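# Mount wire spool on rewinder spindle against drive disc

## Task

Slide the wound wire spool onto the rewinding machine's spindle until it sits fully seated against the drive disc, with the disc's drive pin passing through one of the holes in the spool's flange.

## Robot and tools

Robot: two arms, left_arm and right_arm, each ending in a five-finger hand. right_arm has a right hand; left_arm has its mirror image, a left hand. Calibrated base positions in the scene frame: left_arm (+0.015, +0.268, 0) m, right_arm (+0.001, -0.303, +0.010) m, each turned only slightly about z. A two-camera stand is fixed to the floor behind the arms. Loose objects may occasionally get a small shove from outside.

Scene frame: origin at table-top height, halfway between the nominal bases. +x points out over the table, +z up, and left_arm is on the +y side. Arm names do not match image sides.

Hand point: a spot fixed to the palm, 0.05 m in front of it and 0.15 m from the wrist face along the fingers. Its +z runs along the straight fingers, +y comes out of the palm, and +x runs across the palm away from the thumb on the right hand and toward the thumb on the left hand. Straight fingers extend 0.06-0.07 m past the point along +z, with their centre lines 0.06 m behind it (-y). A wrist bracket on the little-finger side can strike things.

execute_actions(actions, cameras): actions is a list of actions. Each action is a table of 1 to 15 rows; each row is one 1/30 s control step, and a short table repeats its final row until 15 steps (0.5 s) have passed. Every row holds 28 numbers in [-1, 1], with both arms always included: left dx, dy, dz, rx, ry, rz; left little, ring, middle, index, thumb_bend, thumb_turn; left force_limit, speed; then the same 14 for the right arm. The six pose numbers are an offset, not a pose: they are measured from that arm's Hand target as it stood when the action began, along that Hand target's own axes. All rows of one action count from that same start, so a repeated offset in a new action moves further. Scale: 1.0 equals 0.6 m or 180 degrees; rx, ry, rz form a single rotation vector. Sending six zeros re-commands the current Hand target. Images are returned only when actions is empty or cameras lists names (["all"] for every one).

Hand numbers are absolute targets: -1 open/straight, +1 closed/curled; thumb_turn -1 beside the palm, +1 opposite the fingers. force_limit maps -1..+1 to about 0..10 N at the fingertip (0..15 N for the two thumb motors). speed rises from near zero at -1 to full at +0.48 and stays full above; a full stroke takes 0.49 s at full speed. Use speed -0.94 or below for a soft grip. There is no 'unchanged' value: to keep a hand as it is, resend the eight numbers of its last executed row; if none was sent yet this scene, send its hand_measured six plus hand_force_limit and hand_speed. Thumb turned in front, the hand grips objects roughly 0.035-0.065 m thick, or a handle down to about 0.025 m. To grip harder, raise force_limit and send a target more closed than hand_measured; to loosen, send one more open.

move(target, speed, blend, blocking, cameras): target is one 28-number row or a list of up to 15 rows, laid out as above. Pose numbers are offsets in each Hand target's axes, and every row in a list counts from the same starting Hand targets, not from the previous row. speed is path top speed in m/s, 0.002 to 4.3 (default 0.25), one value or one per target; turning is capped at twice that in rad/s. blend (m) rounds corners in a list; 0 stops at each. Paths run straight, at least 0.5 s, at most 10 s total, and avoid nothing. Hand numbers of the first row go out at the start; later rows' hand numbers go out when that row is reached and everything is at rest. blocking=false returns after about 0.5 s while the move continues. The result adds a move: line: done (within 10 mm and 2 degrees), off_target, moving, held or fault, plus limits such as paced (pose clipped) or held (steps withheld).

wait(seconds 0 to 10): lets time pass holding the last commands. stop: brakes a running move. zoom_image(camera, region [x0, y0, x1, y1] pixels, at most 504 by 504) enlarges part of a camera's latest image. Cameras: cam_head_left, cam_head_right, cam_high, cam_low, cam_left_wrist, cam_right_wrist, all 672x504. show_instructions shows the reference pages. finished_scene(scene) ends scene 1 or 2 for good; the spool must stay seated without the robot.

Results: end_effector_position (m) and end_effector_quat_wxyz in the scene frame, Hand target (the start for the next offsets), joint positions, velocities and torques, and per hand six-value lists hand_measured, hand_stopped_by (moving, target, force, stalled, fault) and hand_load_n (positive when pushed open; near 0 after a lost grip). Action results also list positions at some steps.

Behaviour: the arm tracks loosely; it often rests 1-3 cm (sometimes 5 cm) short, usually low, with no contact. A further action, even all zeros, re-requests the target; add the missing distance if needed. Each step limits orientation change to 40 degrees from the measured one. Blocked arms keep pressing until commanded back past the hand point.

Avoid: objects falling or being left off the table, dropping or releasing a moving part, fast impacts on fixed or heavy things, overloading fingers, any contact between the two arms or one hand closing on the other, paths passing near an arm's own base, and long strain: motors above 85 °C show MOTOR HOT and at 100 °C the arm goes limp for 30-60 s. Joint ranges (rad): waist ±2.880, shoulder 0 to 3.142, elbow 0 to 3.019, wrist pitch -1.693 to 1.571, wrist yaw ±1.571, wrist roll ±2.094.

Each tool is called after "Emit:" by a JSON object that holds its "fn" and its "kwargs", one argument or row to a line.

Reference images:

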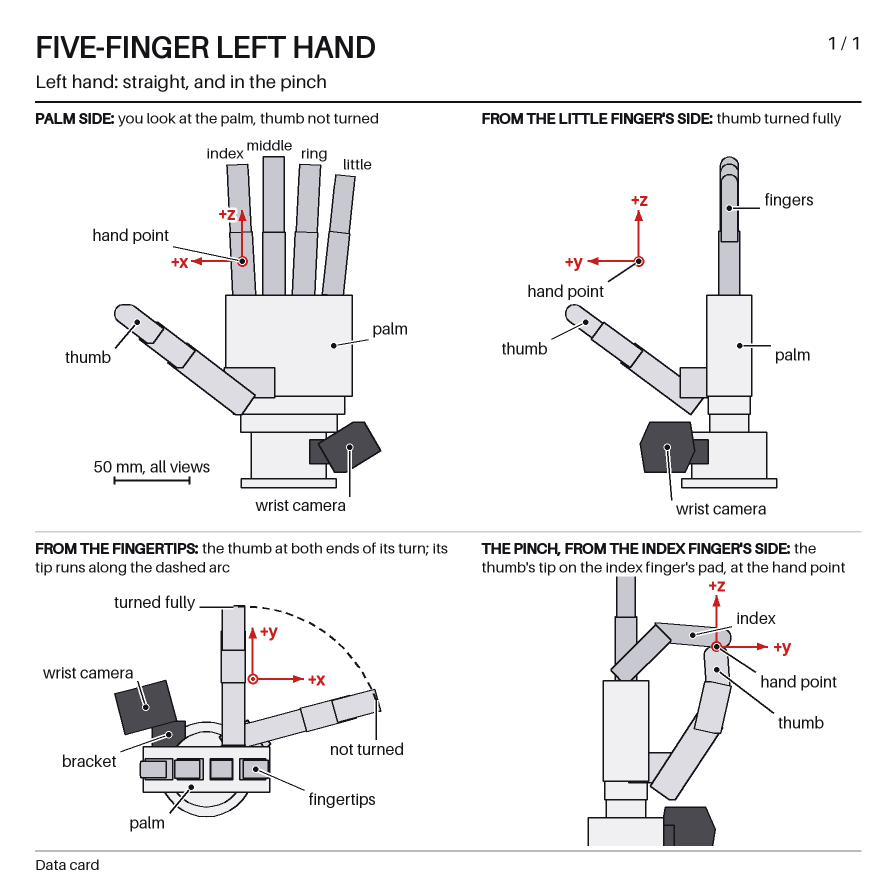

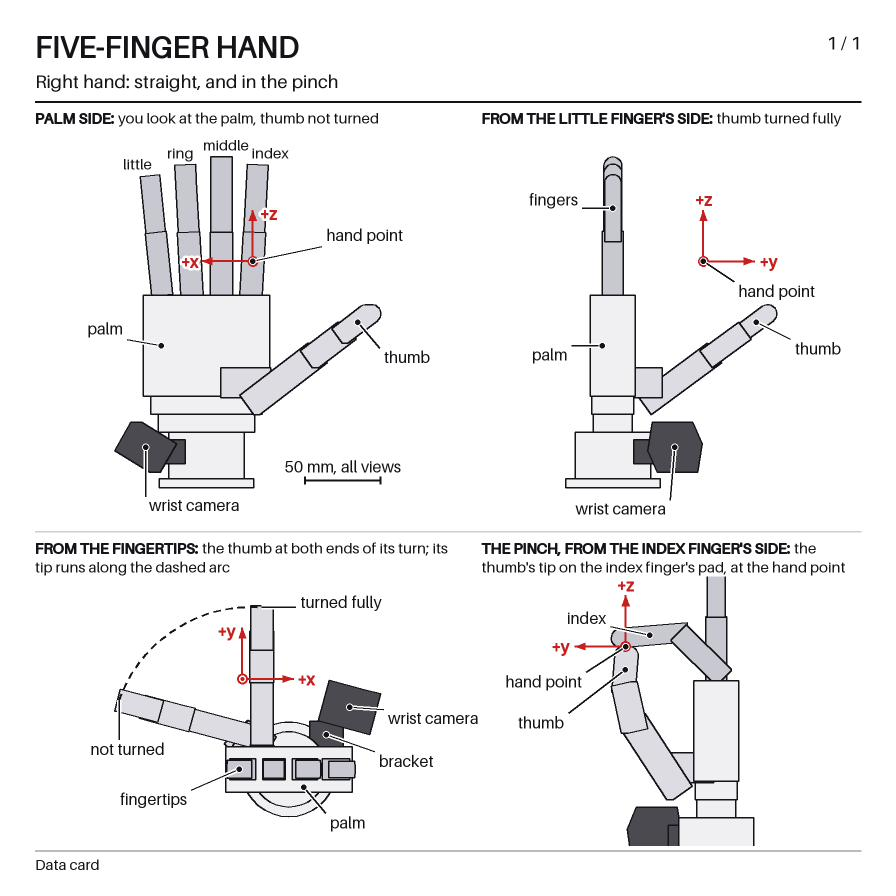

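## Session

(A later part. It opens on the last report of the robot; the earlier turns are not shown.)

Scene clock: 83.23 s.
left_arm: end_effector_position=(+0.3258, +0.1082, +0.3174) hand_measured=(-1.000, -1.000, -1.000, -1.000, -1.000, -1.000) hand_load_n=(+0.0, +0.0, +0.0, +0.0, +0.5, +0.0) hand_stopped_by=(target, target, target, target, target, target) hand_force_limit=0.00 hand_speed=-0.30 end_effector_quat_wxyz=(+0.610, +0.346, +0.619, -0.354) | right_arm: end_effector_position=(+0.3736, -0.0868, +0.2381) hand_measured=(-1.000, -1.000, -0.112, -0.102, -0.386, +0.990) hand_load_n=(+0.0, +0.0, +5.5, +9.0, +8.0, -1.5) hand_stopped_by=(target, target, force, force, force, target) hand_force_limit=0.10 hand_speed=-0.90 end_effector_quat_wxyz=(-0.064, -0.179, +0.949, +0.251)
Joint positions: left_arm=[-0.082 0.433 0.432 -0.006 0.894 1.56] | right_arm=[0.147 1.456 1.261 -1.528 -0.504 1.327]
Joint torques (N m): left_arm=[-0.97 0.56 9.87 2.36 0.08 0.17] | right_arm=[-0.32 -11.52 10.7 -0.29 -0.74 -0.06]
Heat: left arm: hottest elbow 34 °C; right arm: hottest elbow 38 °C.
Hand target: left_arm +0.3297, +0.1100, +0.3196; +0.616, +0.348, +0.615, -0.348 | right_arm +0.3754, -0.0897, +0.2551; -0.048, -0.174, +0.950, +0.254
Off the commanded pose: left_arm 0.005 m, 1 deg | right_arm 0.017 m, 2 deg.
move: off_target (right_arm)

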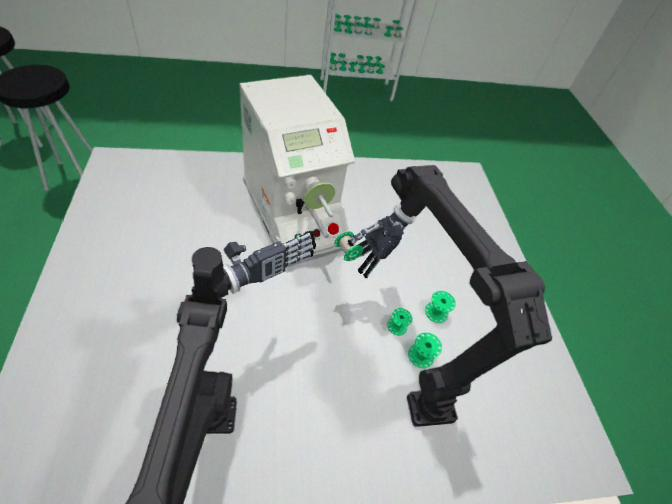

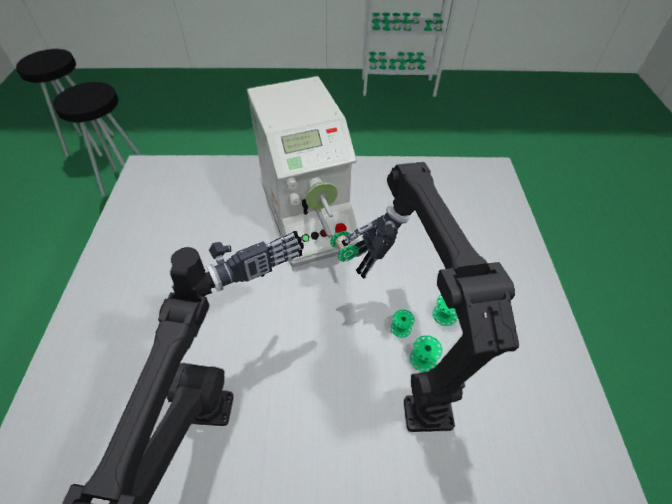

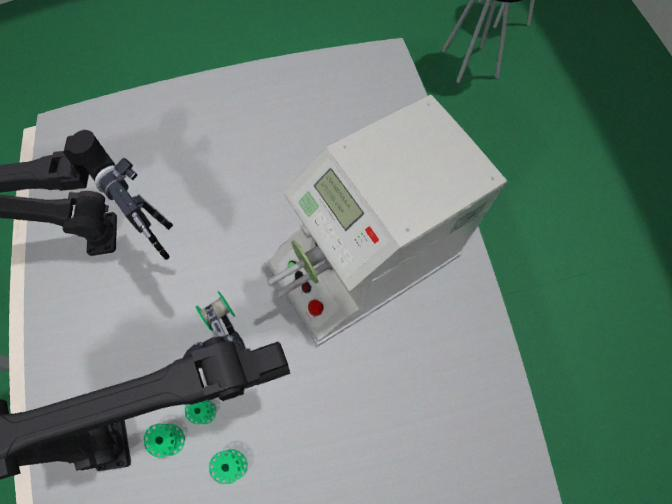

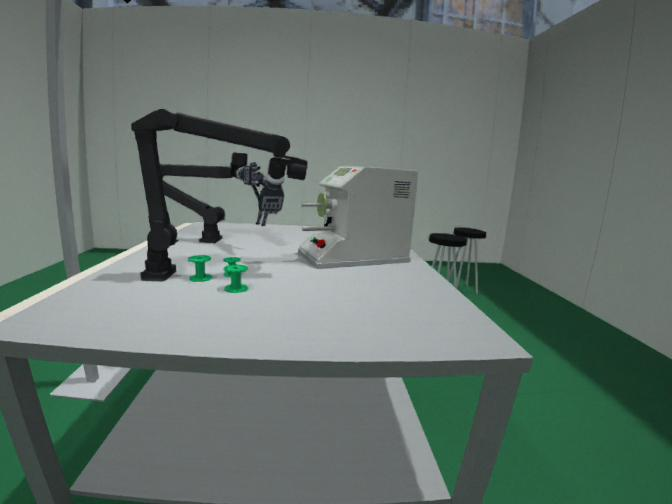

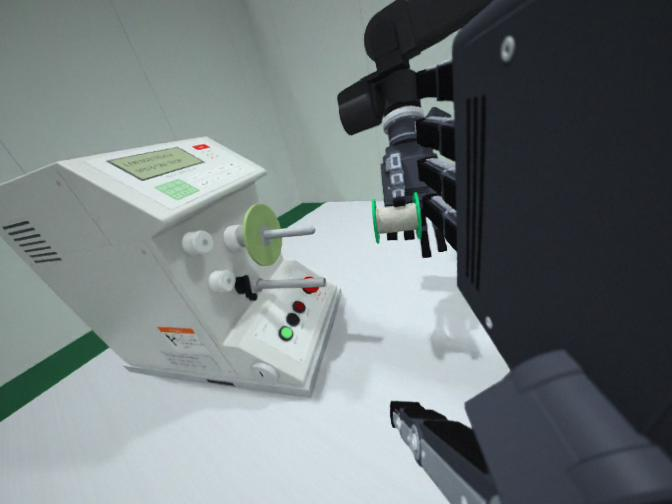

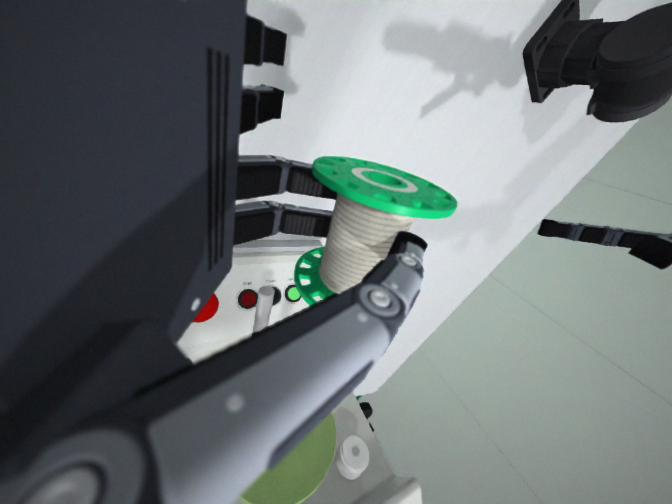

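Emit:
{"fn": "zoom_image", "kwargs": {
  "camera": "cam_head_right",
  "region": [300, 170, 400, 280]
}}

Emit:
{"fn": "zoom_image", "kwargs": {
  "camera": "cam_head_left",
  "region": [290, 170, 390, 280]
}}

Emit:
{"fn": "zoom_image", "kwargs": {
  "camera": "cam_high",
  "region": [180, 230, 340, 370]
}}

Emit:
{"fn": "zoom_image", "kwargs": {
  "camera": "cam_low",
  "region": [240, 150, 350, 250]
}}

Scaled by 4.582 from the camera's 672x504 image, which has a finer 960x720 frame.

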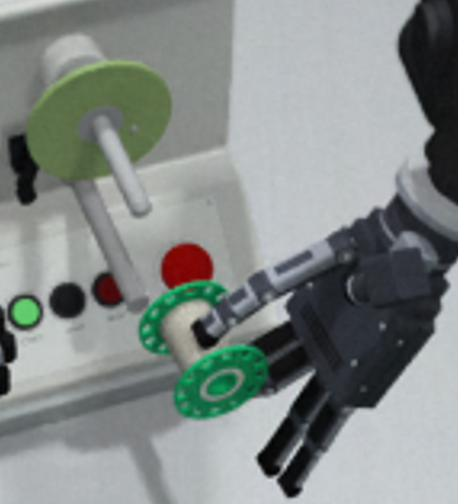

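Scaled by 4.582 from the camera's 672x504 image, which has a finer 960x720 frame.

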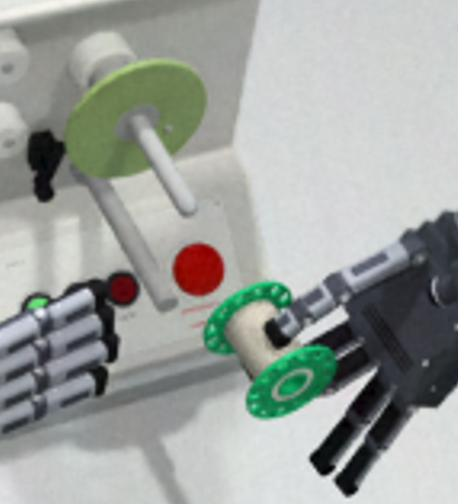

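Scaled by 3.150 from the camera's 672x504 image, which has a finer 960x720 frame.

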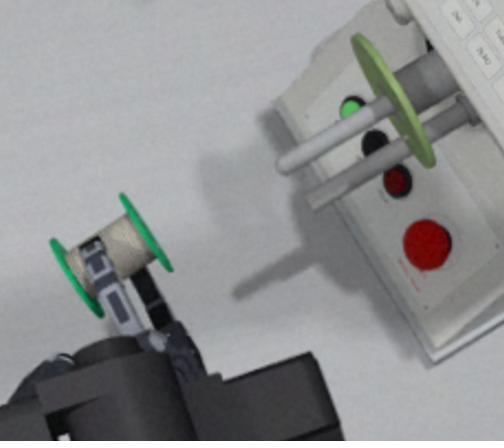

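Scaled by 4.582 from the camera's 672x504 image, which has a finer 960x720 frame.

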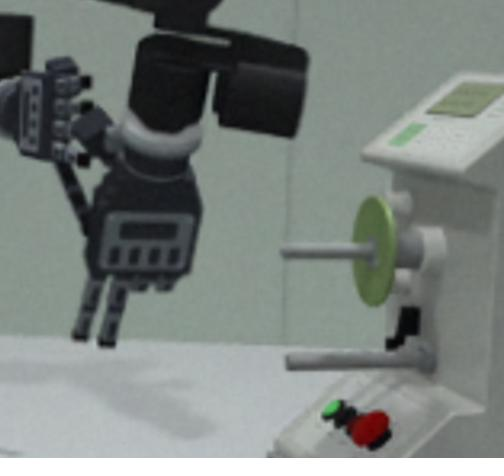

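Emit:
{"fn": "move", "kwargs": {
  "target": [0,0,0,0,0,0,-1,-1,-1,-1,-1,-1,0,-0.3,-0.0915,-0.0055,-0.0032,0,-0.0125,0.02165,-1,-1,0.15,0.15,-0.1,0.99,0.1,-0.9],
  "speed": 0.1,
  "cameras": ["cam_left_wrist","cam_low","cam_high","cam_head_right","cam_head_left"]
}}

Emit:
{"fn": "zoom_image", "kwargs": {
  "camera": "cam_left_wrist",
  "region": [200, 140, 440, 340]
}}

Emit:
{"fn": "zoom_image", "kwargs": {
  "camera": "cam_head_right",
  "region": [300, 170, 400, 280]
}}

Emit:
{"fn": "zoom_image", "kwargs": {
  "camera": "cam_high",
  "region": [180, 230, 340, 370]
}}

Emit:
{"fn": "zoom_image", "kwargs": {
  "camera": "cam_head_left",
  "region": [290, 170, 390, 280]
}}

Scene clock: 86.30 s.
left_arm: end_effector_position=(+0.3258, +0.1082, +0.3174) hand_measured=(-1.000, -1.000, -1.000, -1.000, -1.000, -1.000) hand_load_n=(+0.0, +0.0, +0.0, +0.0, +0.0, +0.0) hand_stopped_by=(target, target, target, target, target, target) hand_force_limit=0.00 hand_speed=-0.30 end_effector_quat_wxyz=(+0.610, +0.346, +0.619, -0.354) | right_arm: end_effector_position=(+0.4073, -0.0819, +0.2308) hand_measured=(-1.000, -1.000, -0.112, -0.102, -0.386, +0.990) hand_load_n=(+0.0, +0.0, +5.5, +9.0, +8.0, -1.0) hand_stopped_by=(target, target, force, force, force, target) hand_force_limit=0.10 hand_speed=-0.90 end_effector_quat_wxyz=(-0.069, -0.129, +0.957, +0.251)
Joint positions: left_arm=[-0.082 0.433 0.432 -0.006 0.894 1.56] | right_arm=[0.147 1.519 1.314 -1.501 -0.511 1.435]
Joint torques (N m): left_arm=[-1.03 0.38 9.87 2.4 0.09 0.18] | right_arm=[0.79 -10.05 15.32 0.38 -0.86 -0.06]
Heat: left arm: hottest elbow 34 °C; right arm: hottest elbow 39 °C.
Hand target: left_arm +0.3297, +0.1100, +0.3196; +0.616, +0.348, +0.615, -0.348 | right_arm +0.4280, -0.0737, +0.2548; -0.038, -0.137, +0.956, +0.256
Off the commanded pose: left_arm 0.005 m, 1 deg | right_arm 0.033 m, 4 deg.
move: off_target (right_arm)
Images, in order (width x height): cam_head_left 672x504, cam_head_right 672x504, cam_high 672x504, cam_low 672x504, cam_left_wrist 672x504.

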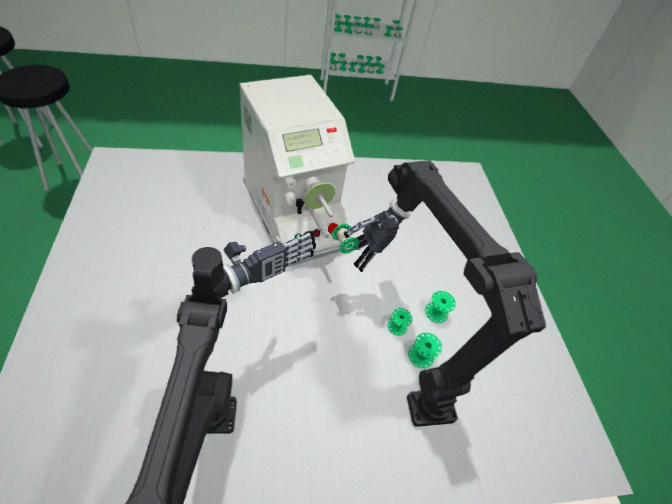

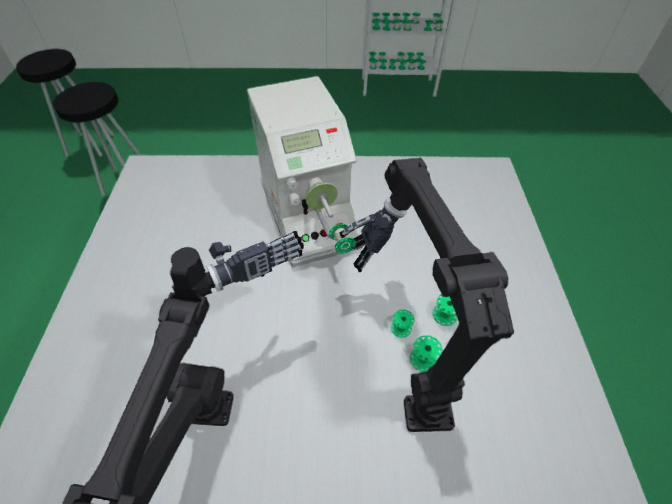

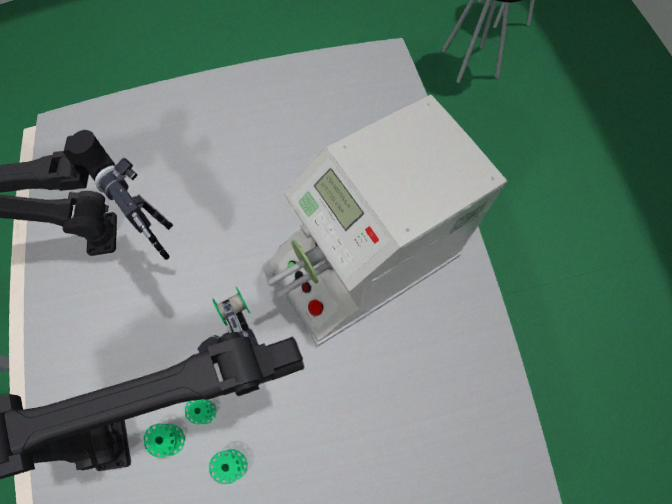

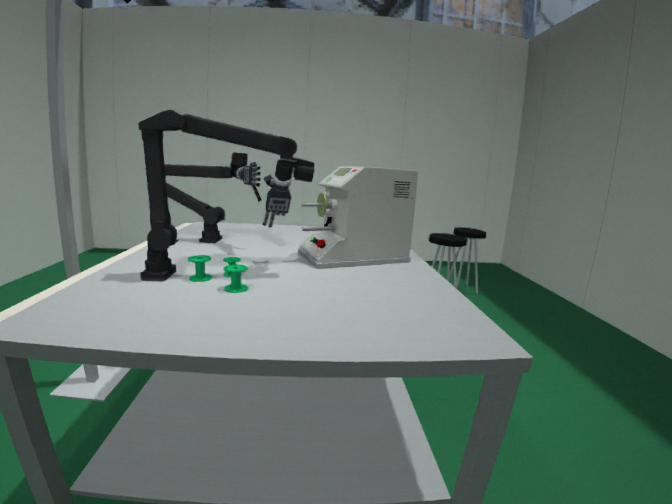

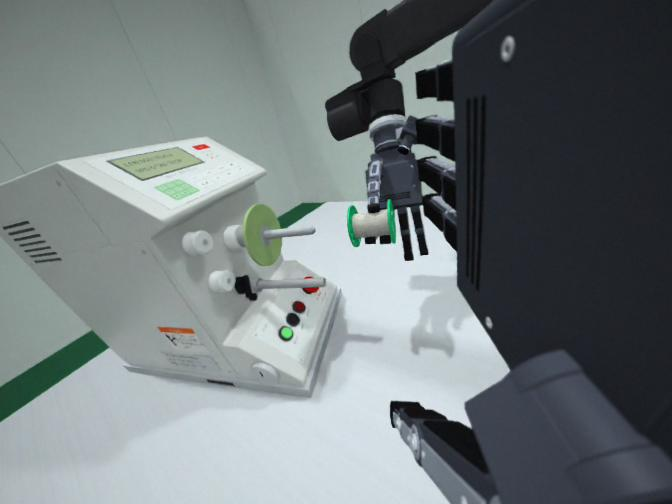

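Scaled by 2.100 from the camera's 672x504 image, which has a finer 960x720 frame.

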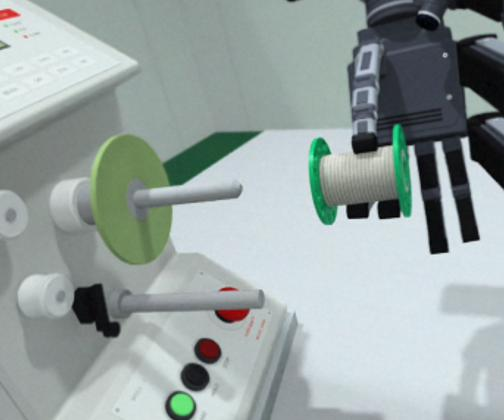

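Scaled by 4.582 from the camera's 672x504 image, which has a finer 960x720 frame.

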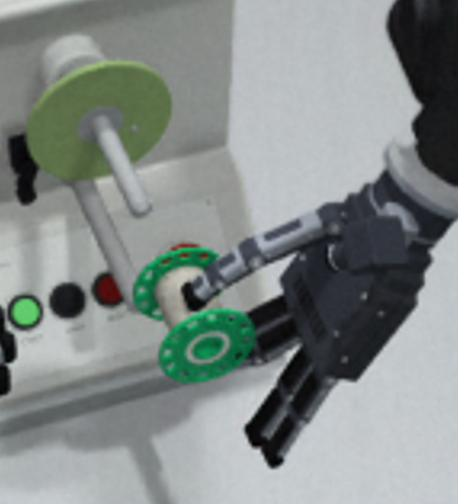

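Scaled by 3.150 from the camera's 672x504 image, which has a finer 960x720 frame.

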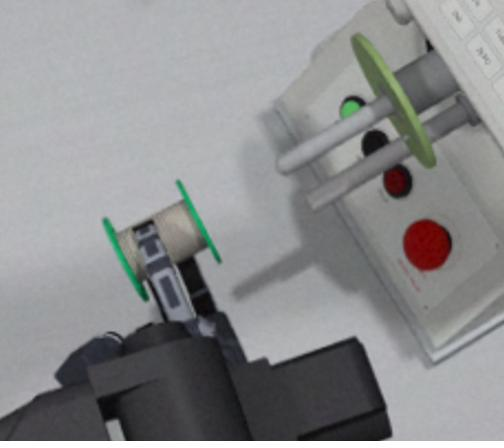

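Scaled by 4.582 from the camera's 672x504 image, which has a finer 960x720 frame.

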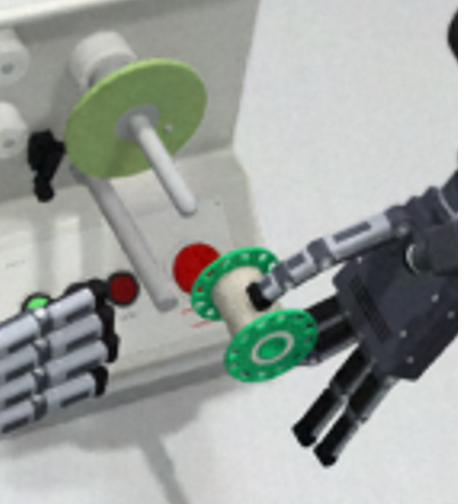

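Emit:
{"fn": "move", "kwargs": {
  "target": [0,0,0,0,0,0,-1,-1,-1,-1,-1,-1,0,-0.3,-0.0505,0.0082,0.0103,0,0,0,-1,-1,0.15,0.15,-0.1,0.99,0.1,-0.9],
  "speed": 0.1,
  "cameras": ["cam_left_wrist","cam_high","cam_head_right","cam_head_left"]
}}

Emit:
{"fn": "zoom_image", "kwargs": {
  "camera": "cam_left_wrist",
  "region": [200, 140, 440, 340]
}}

Emit:
{"fn": "zoom_image", "kwargs": {
  "camera": "cam_head_right",
  "region": [300, 170, 400, 280]
}}

Emit:
{"fn": "zoom_image", "kwargs": {
  "camera": "cam_high",
  "region": [180, 230, 340, 370]
}}

Emit:
{"fn": "zoom_image", "kwargs": {
  "camera": "cam_head_left",
  "region": [290, 170, 390, 280]
}}

Scene clock: 89.70 s.
left_arm: end_effector_position=(+0.3258, +0.1082, +0.3174) hand_measured=(-1.000, -1.000, -1.000, -1.000, -1.000, -1.000) hand_load_n=(+0.0, +0.0, +0.0, +0.0, +0.0, +0.0) hand_stopped_by=(target, target, target, target, target, target) hand_force_limit=0.00 hand_speed=-0.30 end_effector_quat_wxyz=(+0.610, +0.346, +0.619, -0.354) | right_arm: end_effector_position=(+0.4360, -0.0688, +0.2270) hand_measured=(-1.000, -1.000, -0.112, -0.102, -0.386, +0.990) hand_load_n=(+0.0, +0.0, +5.5, +9.0, +7.5, -1.0) hand_stopped_by=(target, target, force, force, force, target) hand_force_limit=0.10 hand_speed=-0.90 end_effector_quat_wxyz=(-0.069, -0.127, +0.957, +0.250)
Joint positions: left_arm=[-0.082 0.433 0.432 -0.006 0.894 1.56] | right_arm=[0.165 1.595 1.393 -1.492 -0.512 1.461]
Joint torques (N m): left_arm=[-0.97 0.5 9.88 2.4 0.08 0.18] | right_arm=[1.08 -11.11 15.31 0.35 -0.88 -0.06]
Heat: left arm: hottest elbow 34 °C; right arm: hottest elbow 40 °C.
Hand target: left_arm +0.3297, +0.1100, +0.3196; +0.616, +0.348, +0.615, -0.348 | right_arm +0.4551, -0.0583, +0.2519; -0.038, -0.137, +0.956, +0.256
Off the commanded pose: left_arm 0.005 m, 1 deg | right_arm 0.033 m, 4 deg.
move: off_target (right_arm)
Images, in order (width x height): cam_head_left 672x504, cam_head_right 672x504, cam_high 672x504, cam_left_wrist 672x504.

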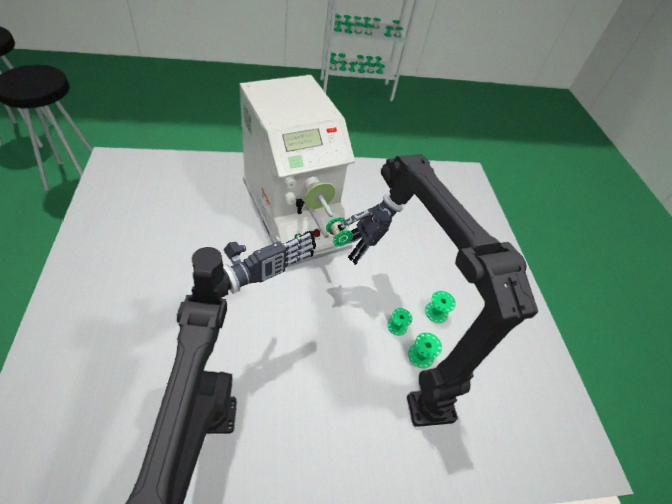

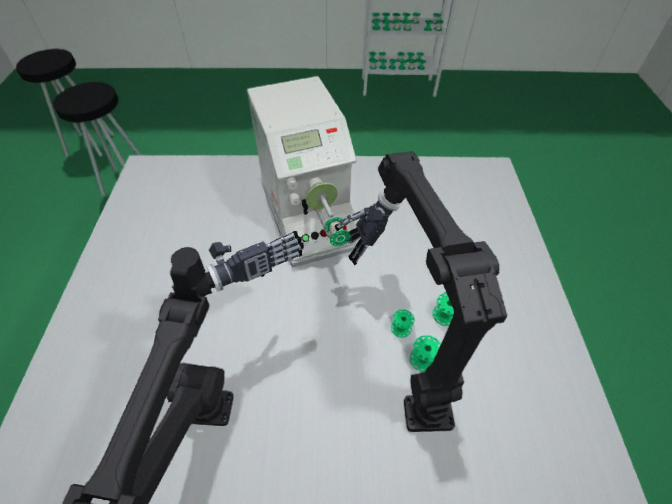

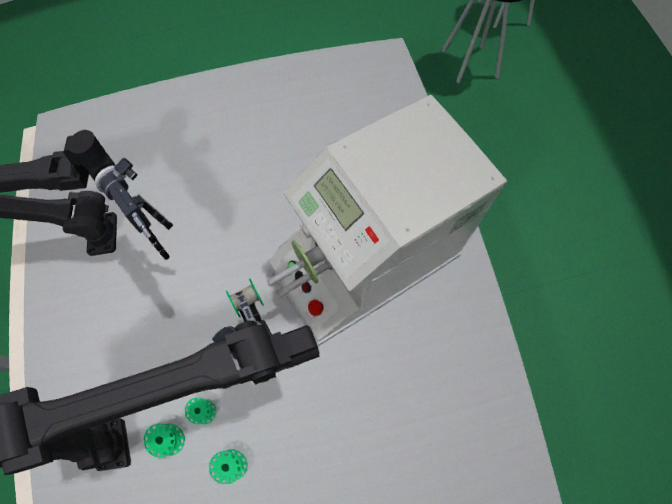

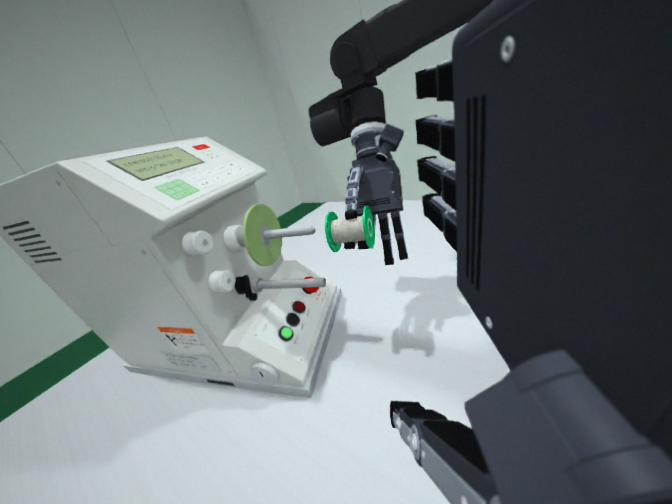

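Scaled by 2.100 from the camera's 672x504 image, which has a finer 960x720 frame.

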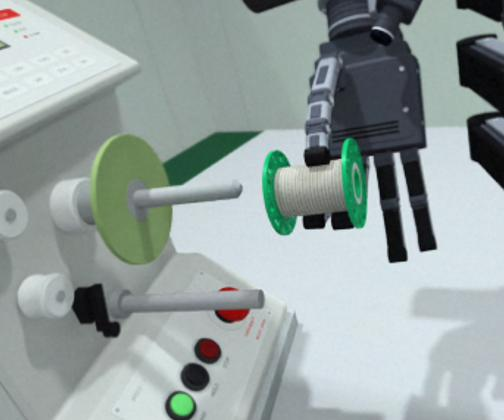

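Scaled by 4.582 from the camera's 672x504 image, which has a finer 960x720 frame.

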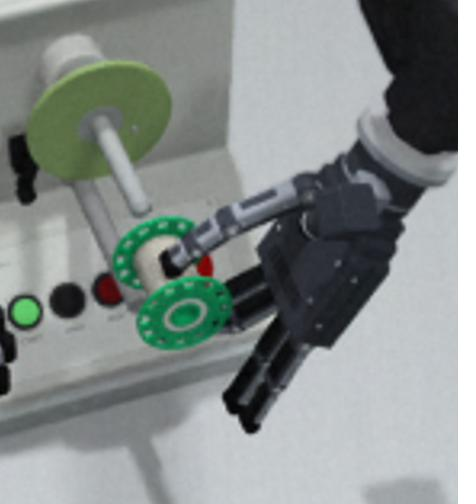

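Scaled by 3.150 from the camera's 672x504 image, which has a finer 960x720 frame.

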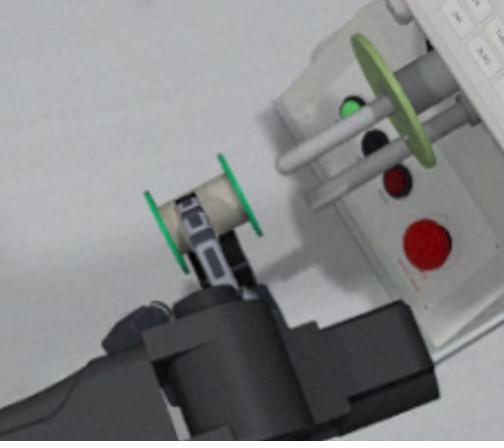

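Scaled by 4.582 from the camera's 672x504 image, which has a finer 960x720 frame.

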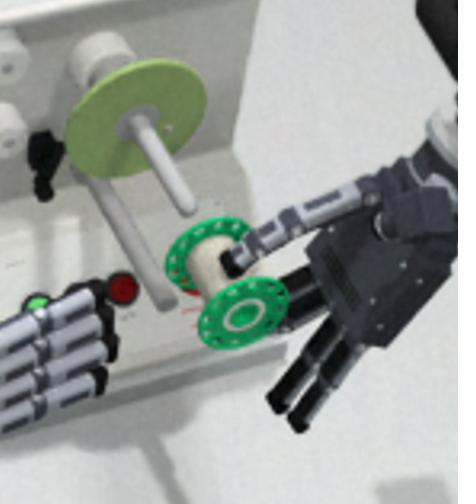

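Emit:
{"fn": "move", "kwargs": {
  "target": [0,0,0,0,0,0,-1,-1,-1,-1,-1,-1,0,-0.3,-0.0383,0.013,-0.0092,0,0,0,-1,-1,0.15,0.15,-0.1,0.99,0.1,-0.9],
  "speed": 0.08,
  "cameras": ["cam_left_wrist","cam_high","cam_head_right","cam_right_wrist"]
}}

Emit:
{"fn": "zoom_image", "kwargs": {
  "camera": "cam_left_wrist",
  "region": [240, 180, 400, 300]
}}

Emit:
{"fn": "zoom_image", "kwargs": {
  "camera": "cam_head_right",
  "region": [300, 170, 400, 280]
}}

Emit:
{"fn": "zoom_image", "kwargs": {
  "camera": "cam_high",
  "region": [180, 230, 340, 370]
}}

Scene clock: 91.87 s.
left_arm: end_effector_position=(+0.3258, +0.1082, +0.3174) hand_measured=(-1.000, -1.000, -1.000, -1.000, -1.000, -1.000) hand_load_n=(+0.0, +0.0, +0.0, +0.0, +0.0, +0.0) hand_stopped_by=(target, target, target, target, target, target) hand_force_limit=0.00 hand_speed=-0.30 end_effector_quat_wxyz=(+0.610, +0.346, +0.619, -0.354) | right_arm: end_effector_position=(+0.4606, -0.0586, +0.2350) hand_measured=(-1.000, -1.000, -0.112, -0.102, -0.386, +0.990) hand_load_n=(+0.0, +0.5, +5.5, +9.0, +8.0, -1.5) hand_stopped_by=(target, target, force, force, force, target) hand_force_limit=0.10 hand_speed=-0.90 end_effector_quat_wxyz=(-0.062, -0.128, +0.958, +0.250)
Joint positions: left_arm=[-0.082 0.433 0.432 -0.006 0.894 1.56] | right_arm=[0.177 1.649 1.481 -1.505 -0.512 1.476]
Joint torques (N m): left_arm=[-0.97 0.38 9.88 2.39 0.09 0.17] | right_arm=[1.14 -11.81 15.46 -0.03 -0.88 -0.05]
Heat: left arm: hottest elbow 34 °C; right arm: hottest elbow 40 °C.
Hand target: left_arm +0.3297, +0.1100, +0.3196; +0.616, +0.348, +0.615, -0.348 | right_arm +0.4761, -0.0480, +0.2607; -0.038, -0.137, +0.956, +0.256
Off the commanded pose: left_arm 0.005 m, 1 deg | right_arm 0.032 m, 3 deg.
move: off_target (right_arm)
Images, in order (width x height): cam_head_right 672x504, cam_high 672x504, cam_left_wrist 672x504, cam_right_wrist 672x504.

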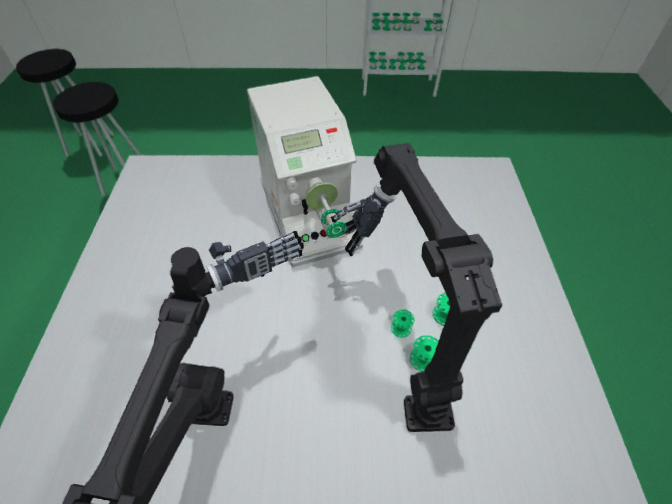

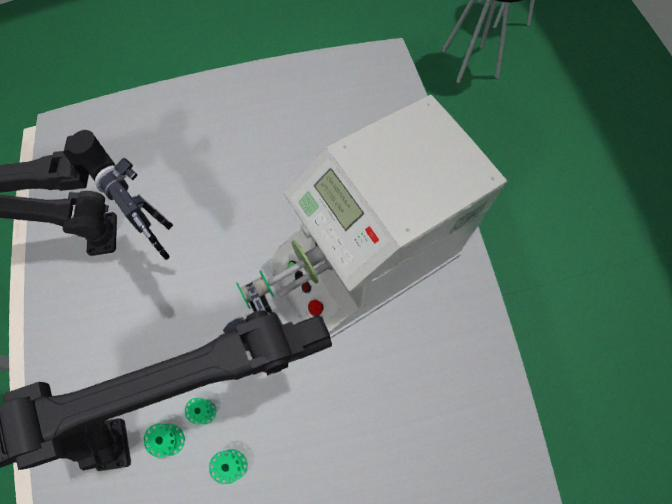

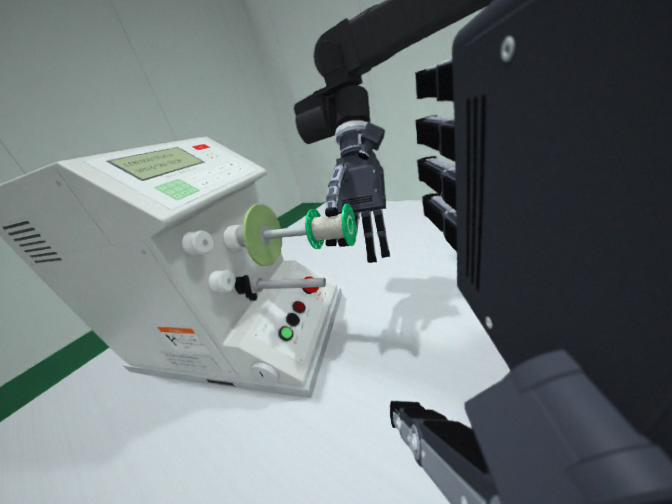

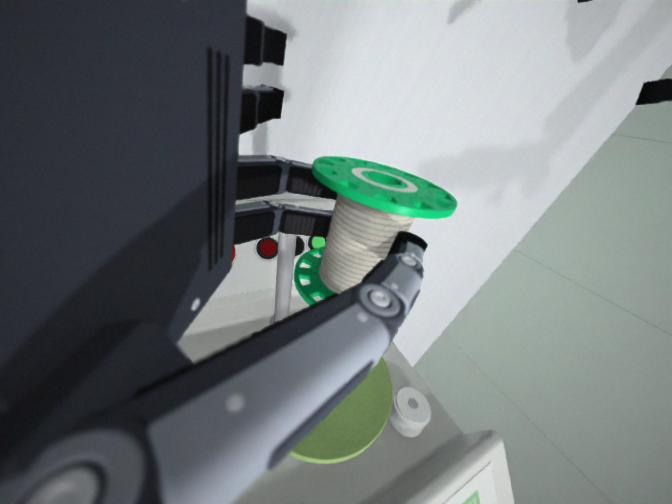

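Scaled by 3.150 from the camera's 672x504 image, which has a finer 960x720 frame.

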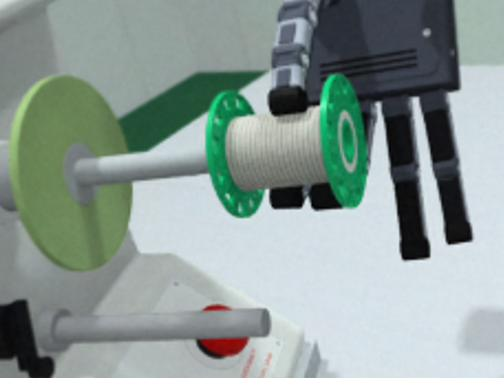

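Scaled by 4.582 from the camera's 672x504 image, which has a finer 960x720 frame.

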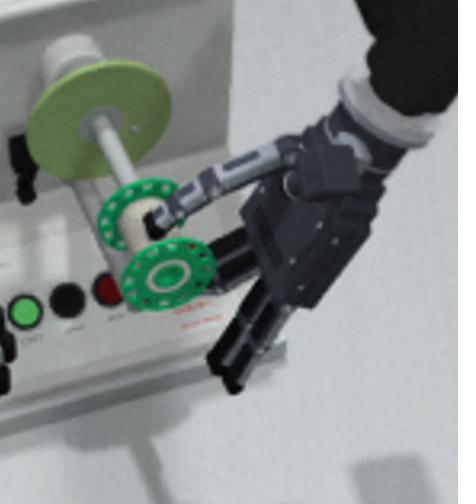

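Scaled by 3.150 from the camera's 672x504 image, which has a finer 960x720 frame.

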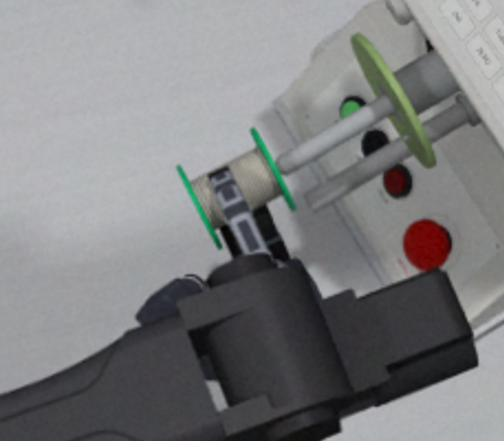

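Emit:
{"fn": "move", "kwargs": {
  "target": [0,0,0,0,0,0,-1,-1,-1,-1,-1,-1,0,-0.3,-0.025,0.0003,0.002,0,0,0,-1,-1,0.15,0.15,-0.1,0.99,0.1,-0.9],
  "speed": 0.04,
  "cameras": ["cam_left_wrist","cam_high","cam_head_right","cam_right_wrist"]
}}

Emit:
{"fn": "zoom_image", "kwargs": {
  "camera": "cam_left_wrist",
  "region": [240, 180, 400, 300]
}}

Emit:
{"fn": "zoom_image", "kwargs": {
  "camera": "cam_head_right",
  "region": [300, 170, 400, 280]
}}

Emit:
{"fn": "zoom_image", "kwargs": {
  "camera": "cam_high",
  "region": [180, 230, 340, 370]
}}

Scene clock: 102.27 s.
left_arm: end_effector_position=(+0.3258, +0.1082, +0.3174) hand_measured=(-1.000, -1.000, -1.000, -1.000, -1.000, -1.000) hand_load_n=(+0.0, +0.0, +0.0, +0.0, +0.0, +0.0) hand_stopped_by=(target, target, target, target, target, target) hand_force_limit=0.00 hand_speed=-0.30 end_effector_quat_wxyz=(+0.610, +0.346, +0.619, -0.354) | right_arm: end_effector_position=(+0.4740, -0.0548, +0.2337) hand_measured=(-1.000, -1.000, -0.112, -0.102, -0.386, +0.990) hand_load_n=(+0.0, +0.0, +6.0, +8.5, +8.0, -2.0) hand_stopped_by=(target, target, force, force, force, target) hand_force_limit=0.10 hand_speed=-0.90 end_effector_quat_wxyz=(-0.063, -0.127, +0.958, +0.250)
Joint positions: left_arm=[-0.082 0.433 0.432 -0.006 0.894 1.56] | right_arm=[0.179 1.686 1.526 -1.514 -0.512 1.479]
Joint torques (N m): left_arm=[-0.97 0.44 9.88 2.39 0.1 0.18] | right_arm=[1.2 -12.69 15.83 -0.06 -0.89 -0.04]
Motor temperatures (°C): left_arm=[25 25 34 27 25 23] | right_arm=[27 29 44 24 28 25]
Heat: left arm: hottest elbow 34 °C; right arm: hottest elbow 44 °C.
Hand target: left_arm +0.3297, +0.1100, +0.3196; +0.616, +0.348, +0.615, -0.348 | right_arm +0.4903, -0.0431, +0.2596; -0.038, -0.136, +0.956, +0.256
Off the commanded pose: left_arm 0.005 m, 1 deg | right_arm 0.033 m, 3 deg.
move: off_target (right_arm)
Images, in order (width x height): cam_head_right 672x504, cam_high 672x504, cam_left_wrist 672x504, cam_right_wrist 672x504.

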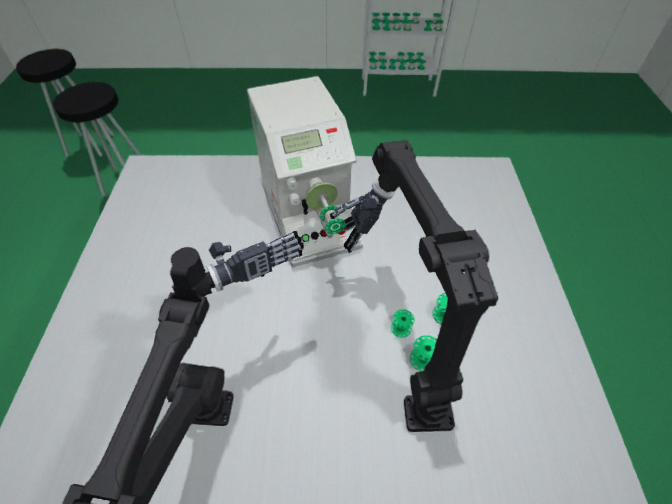

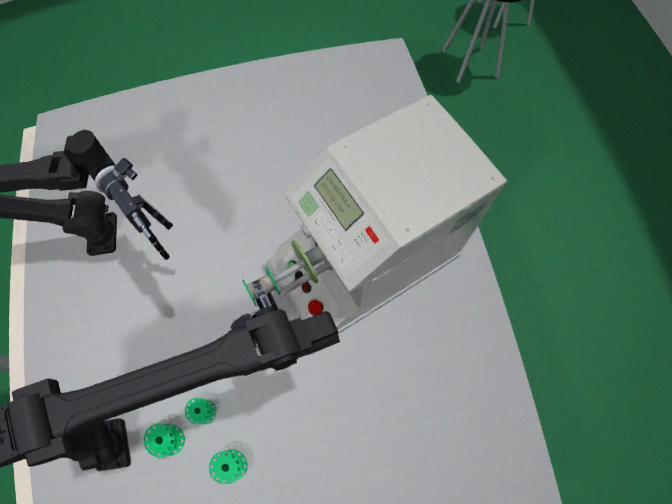

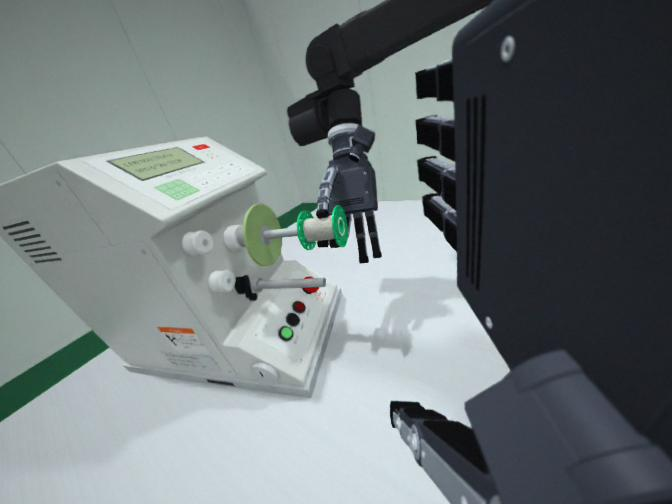

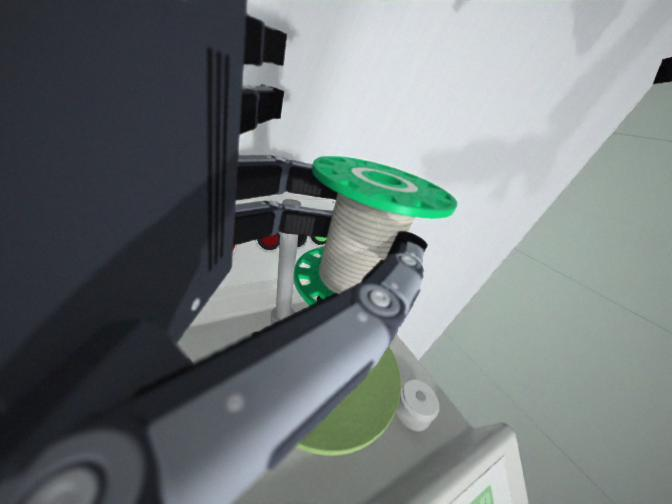

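Scaled by 3.150 from the camera's 672x504 image, which has a finer 960x720 frame.

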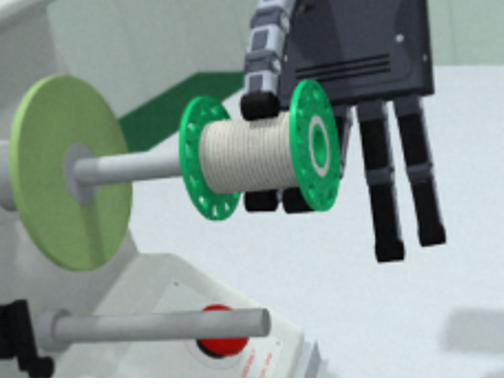

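Scaled by 4.582 from the camera's 672x504 image, which has a finer 960x720 frame.

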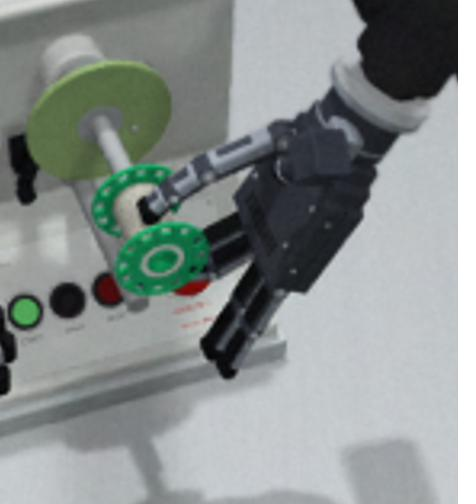

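Scaled by 3.150 from the camera's 672x504 image, which has a finer 960x720 frame.

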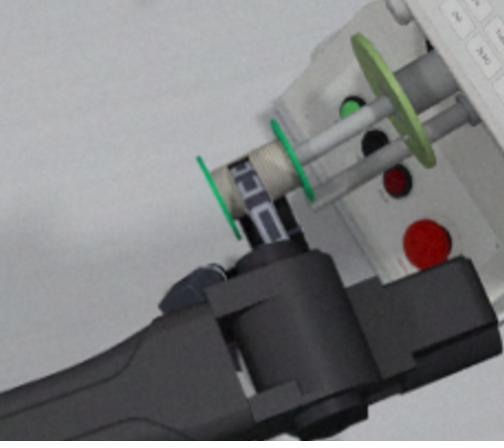

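Emit:
{"fn": "zoom_image", "kwargs": {
  "camera": "cam_left_wrist",
  "region": [240, 190, 350, 280]
}}

Emit:
{"fn": "zoom_image", "kwargs": {
  "camera": "cam_right_wrist",
  "region": [280, 130, 480, 330]
}}

Emit:
{"fn": "zoom_image", "kwargs": {
  "camera": "cam_head_right",
  "region": [305, 180, 355, 240]
}}

Scaled by 4.582 from the camera's 672x504 image, which has a finer 960x720 frame.

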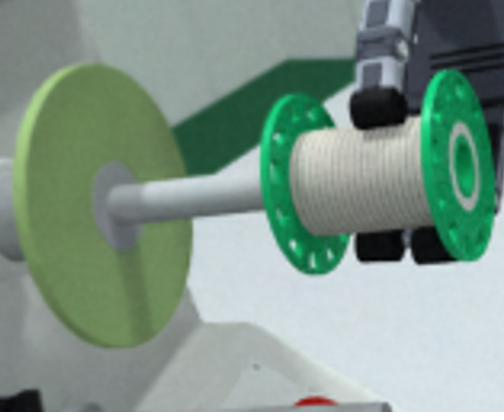

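Scaled by 2.520 from the camera's 672x504 image, which has a finer 960x720 frame.

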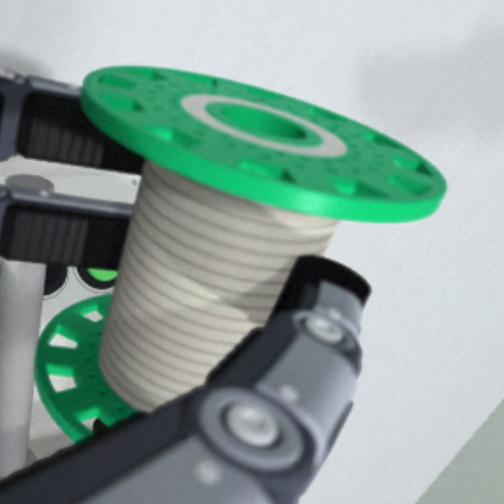

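Scaled by 8.400 from the camera's 672x504 image, which has a finer 960x720 frame.

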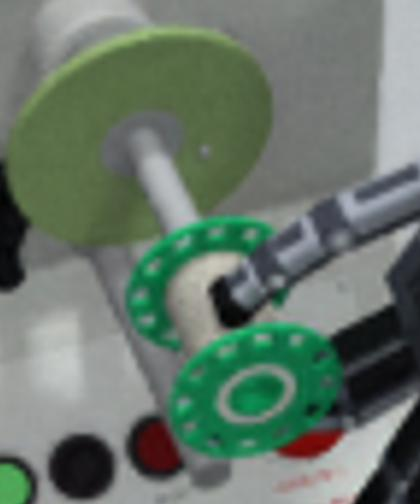

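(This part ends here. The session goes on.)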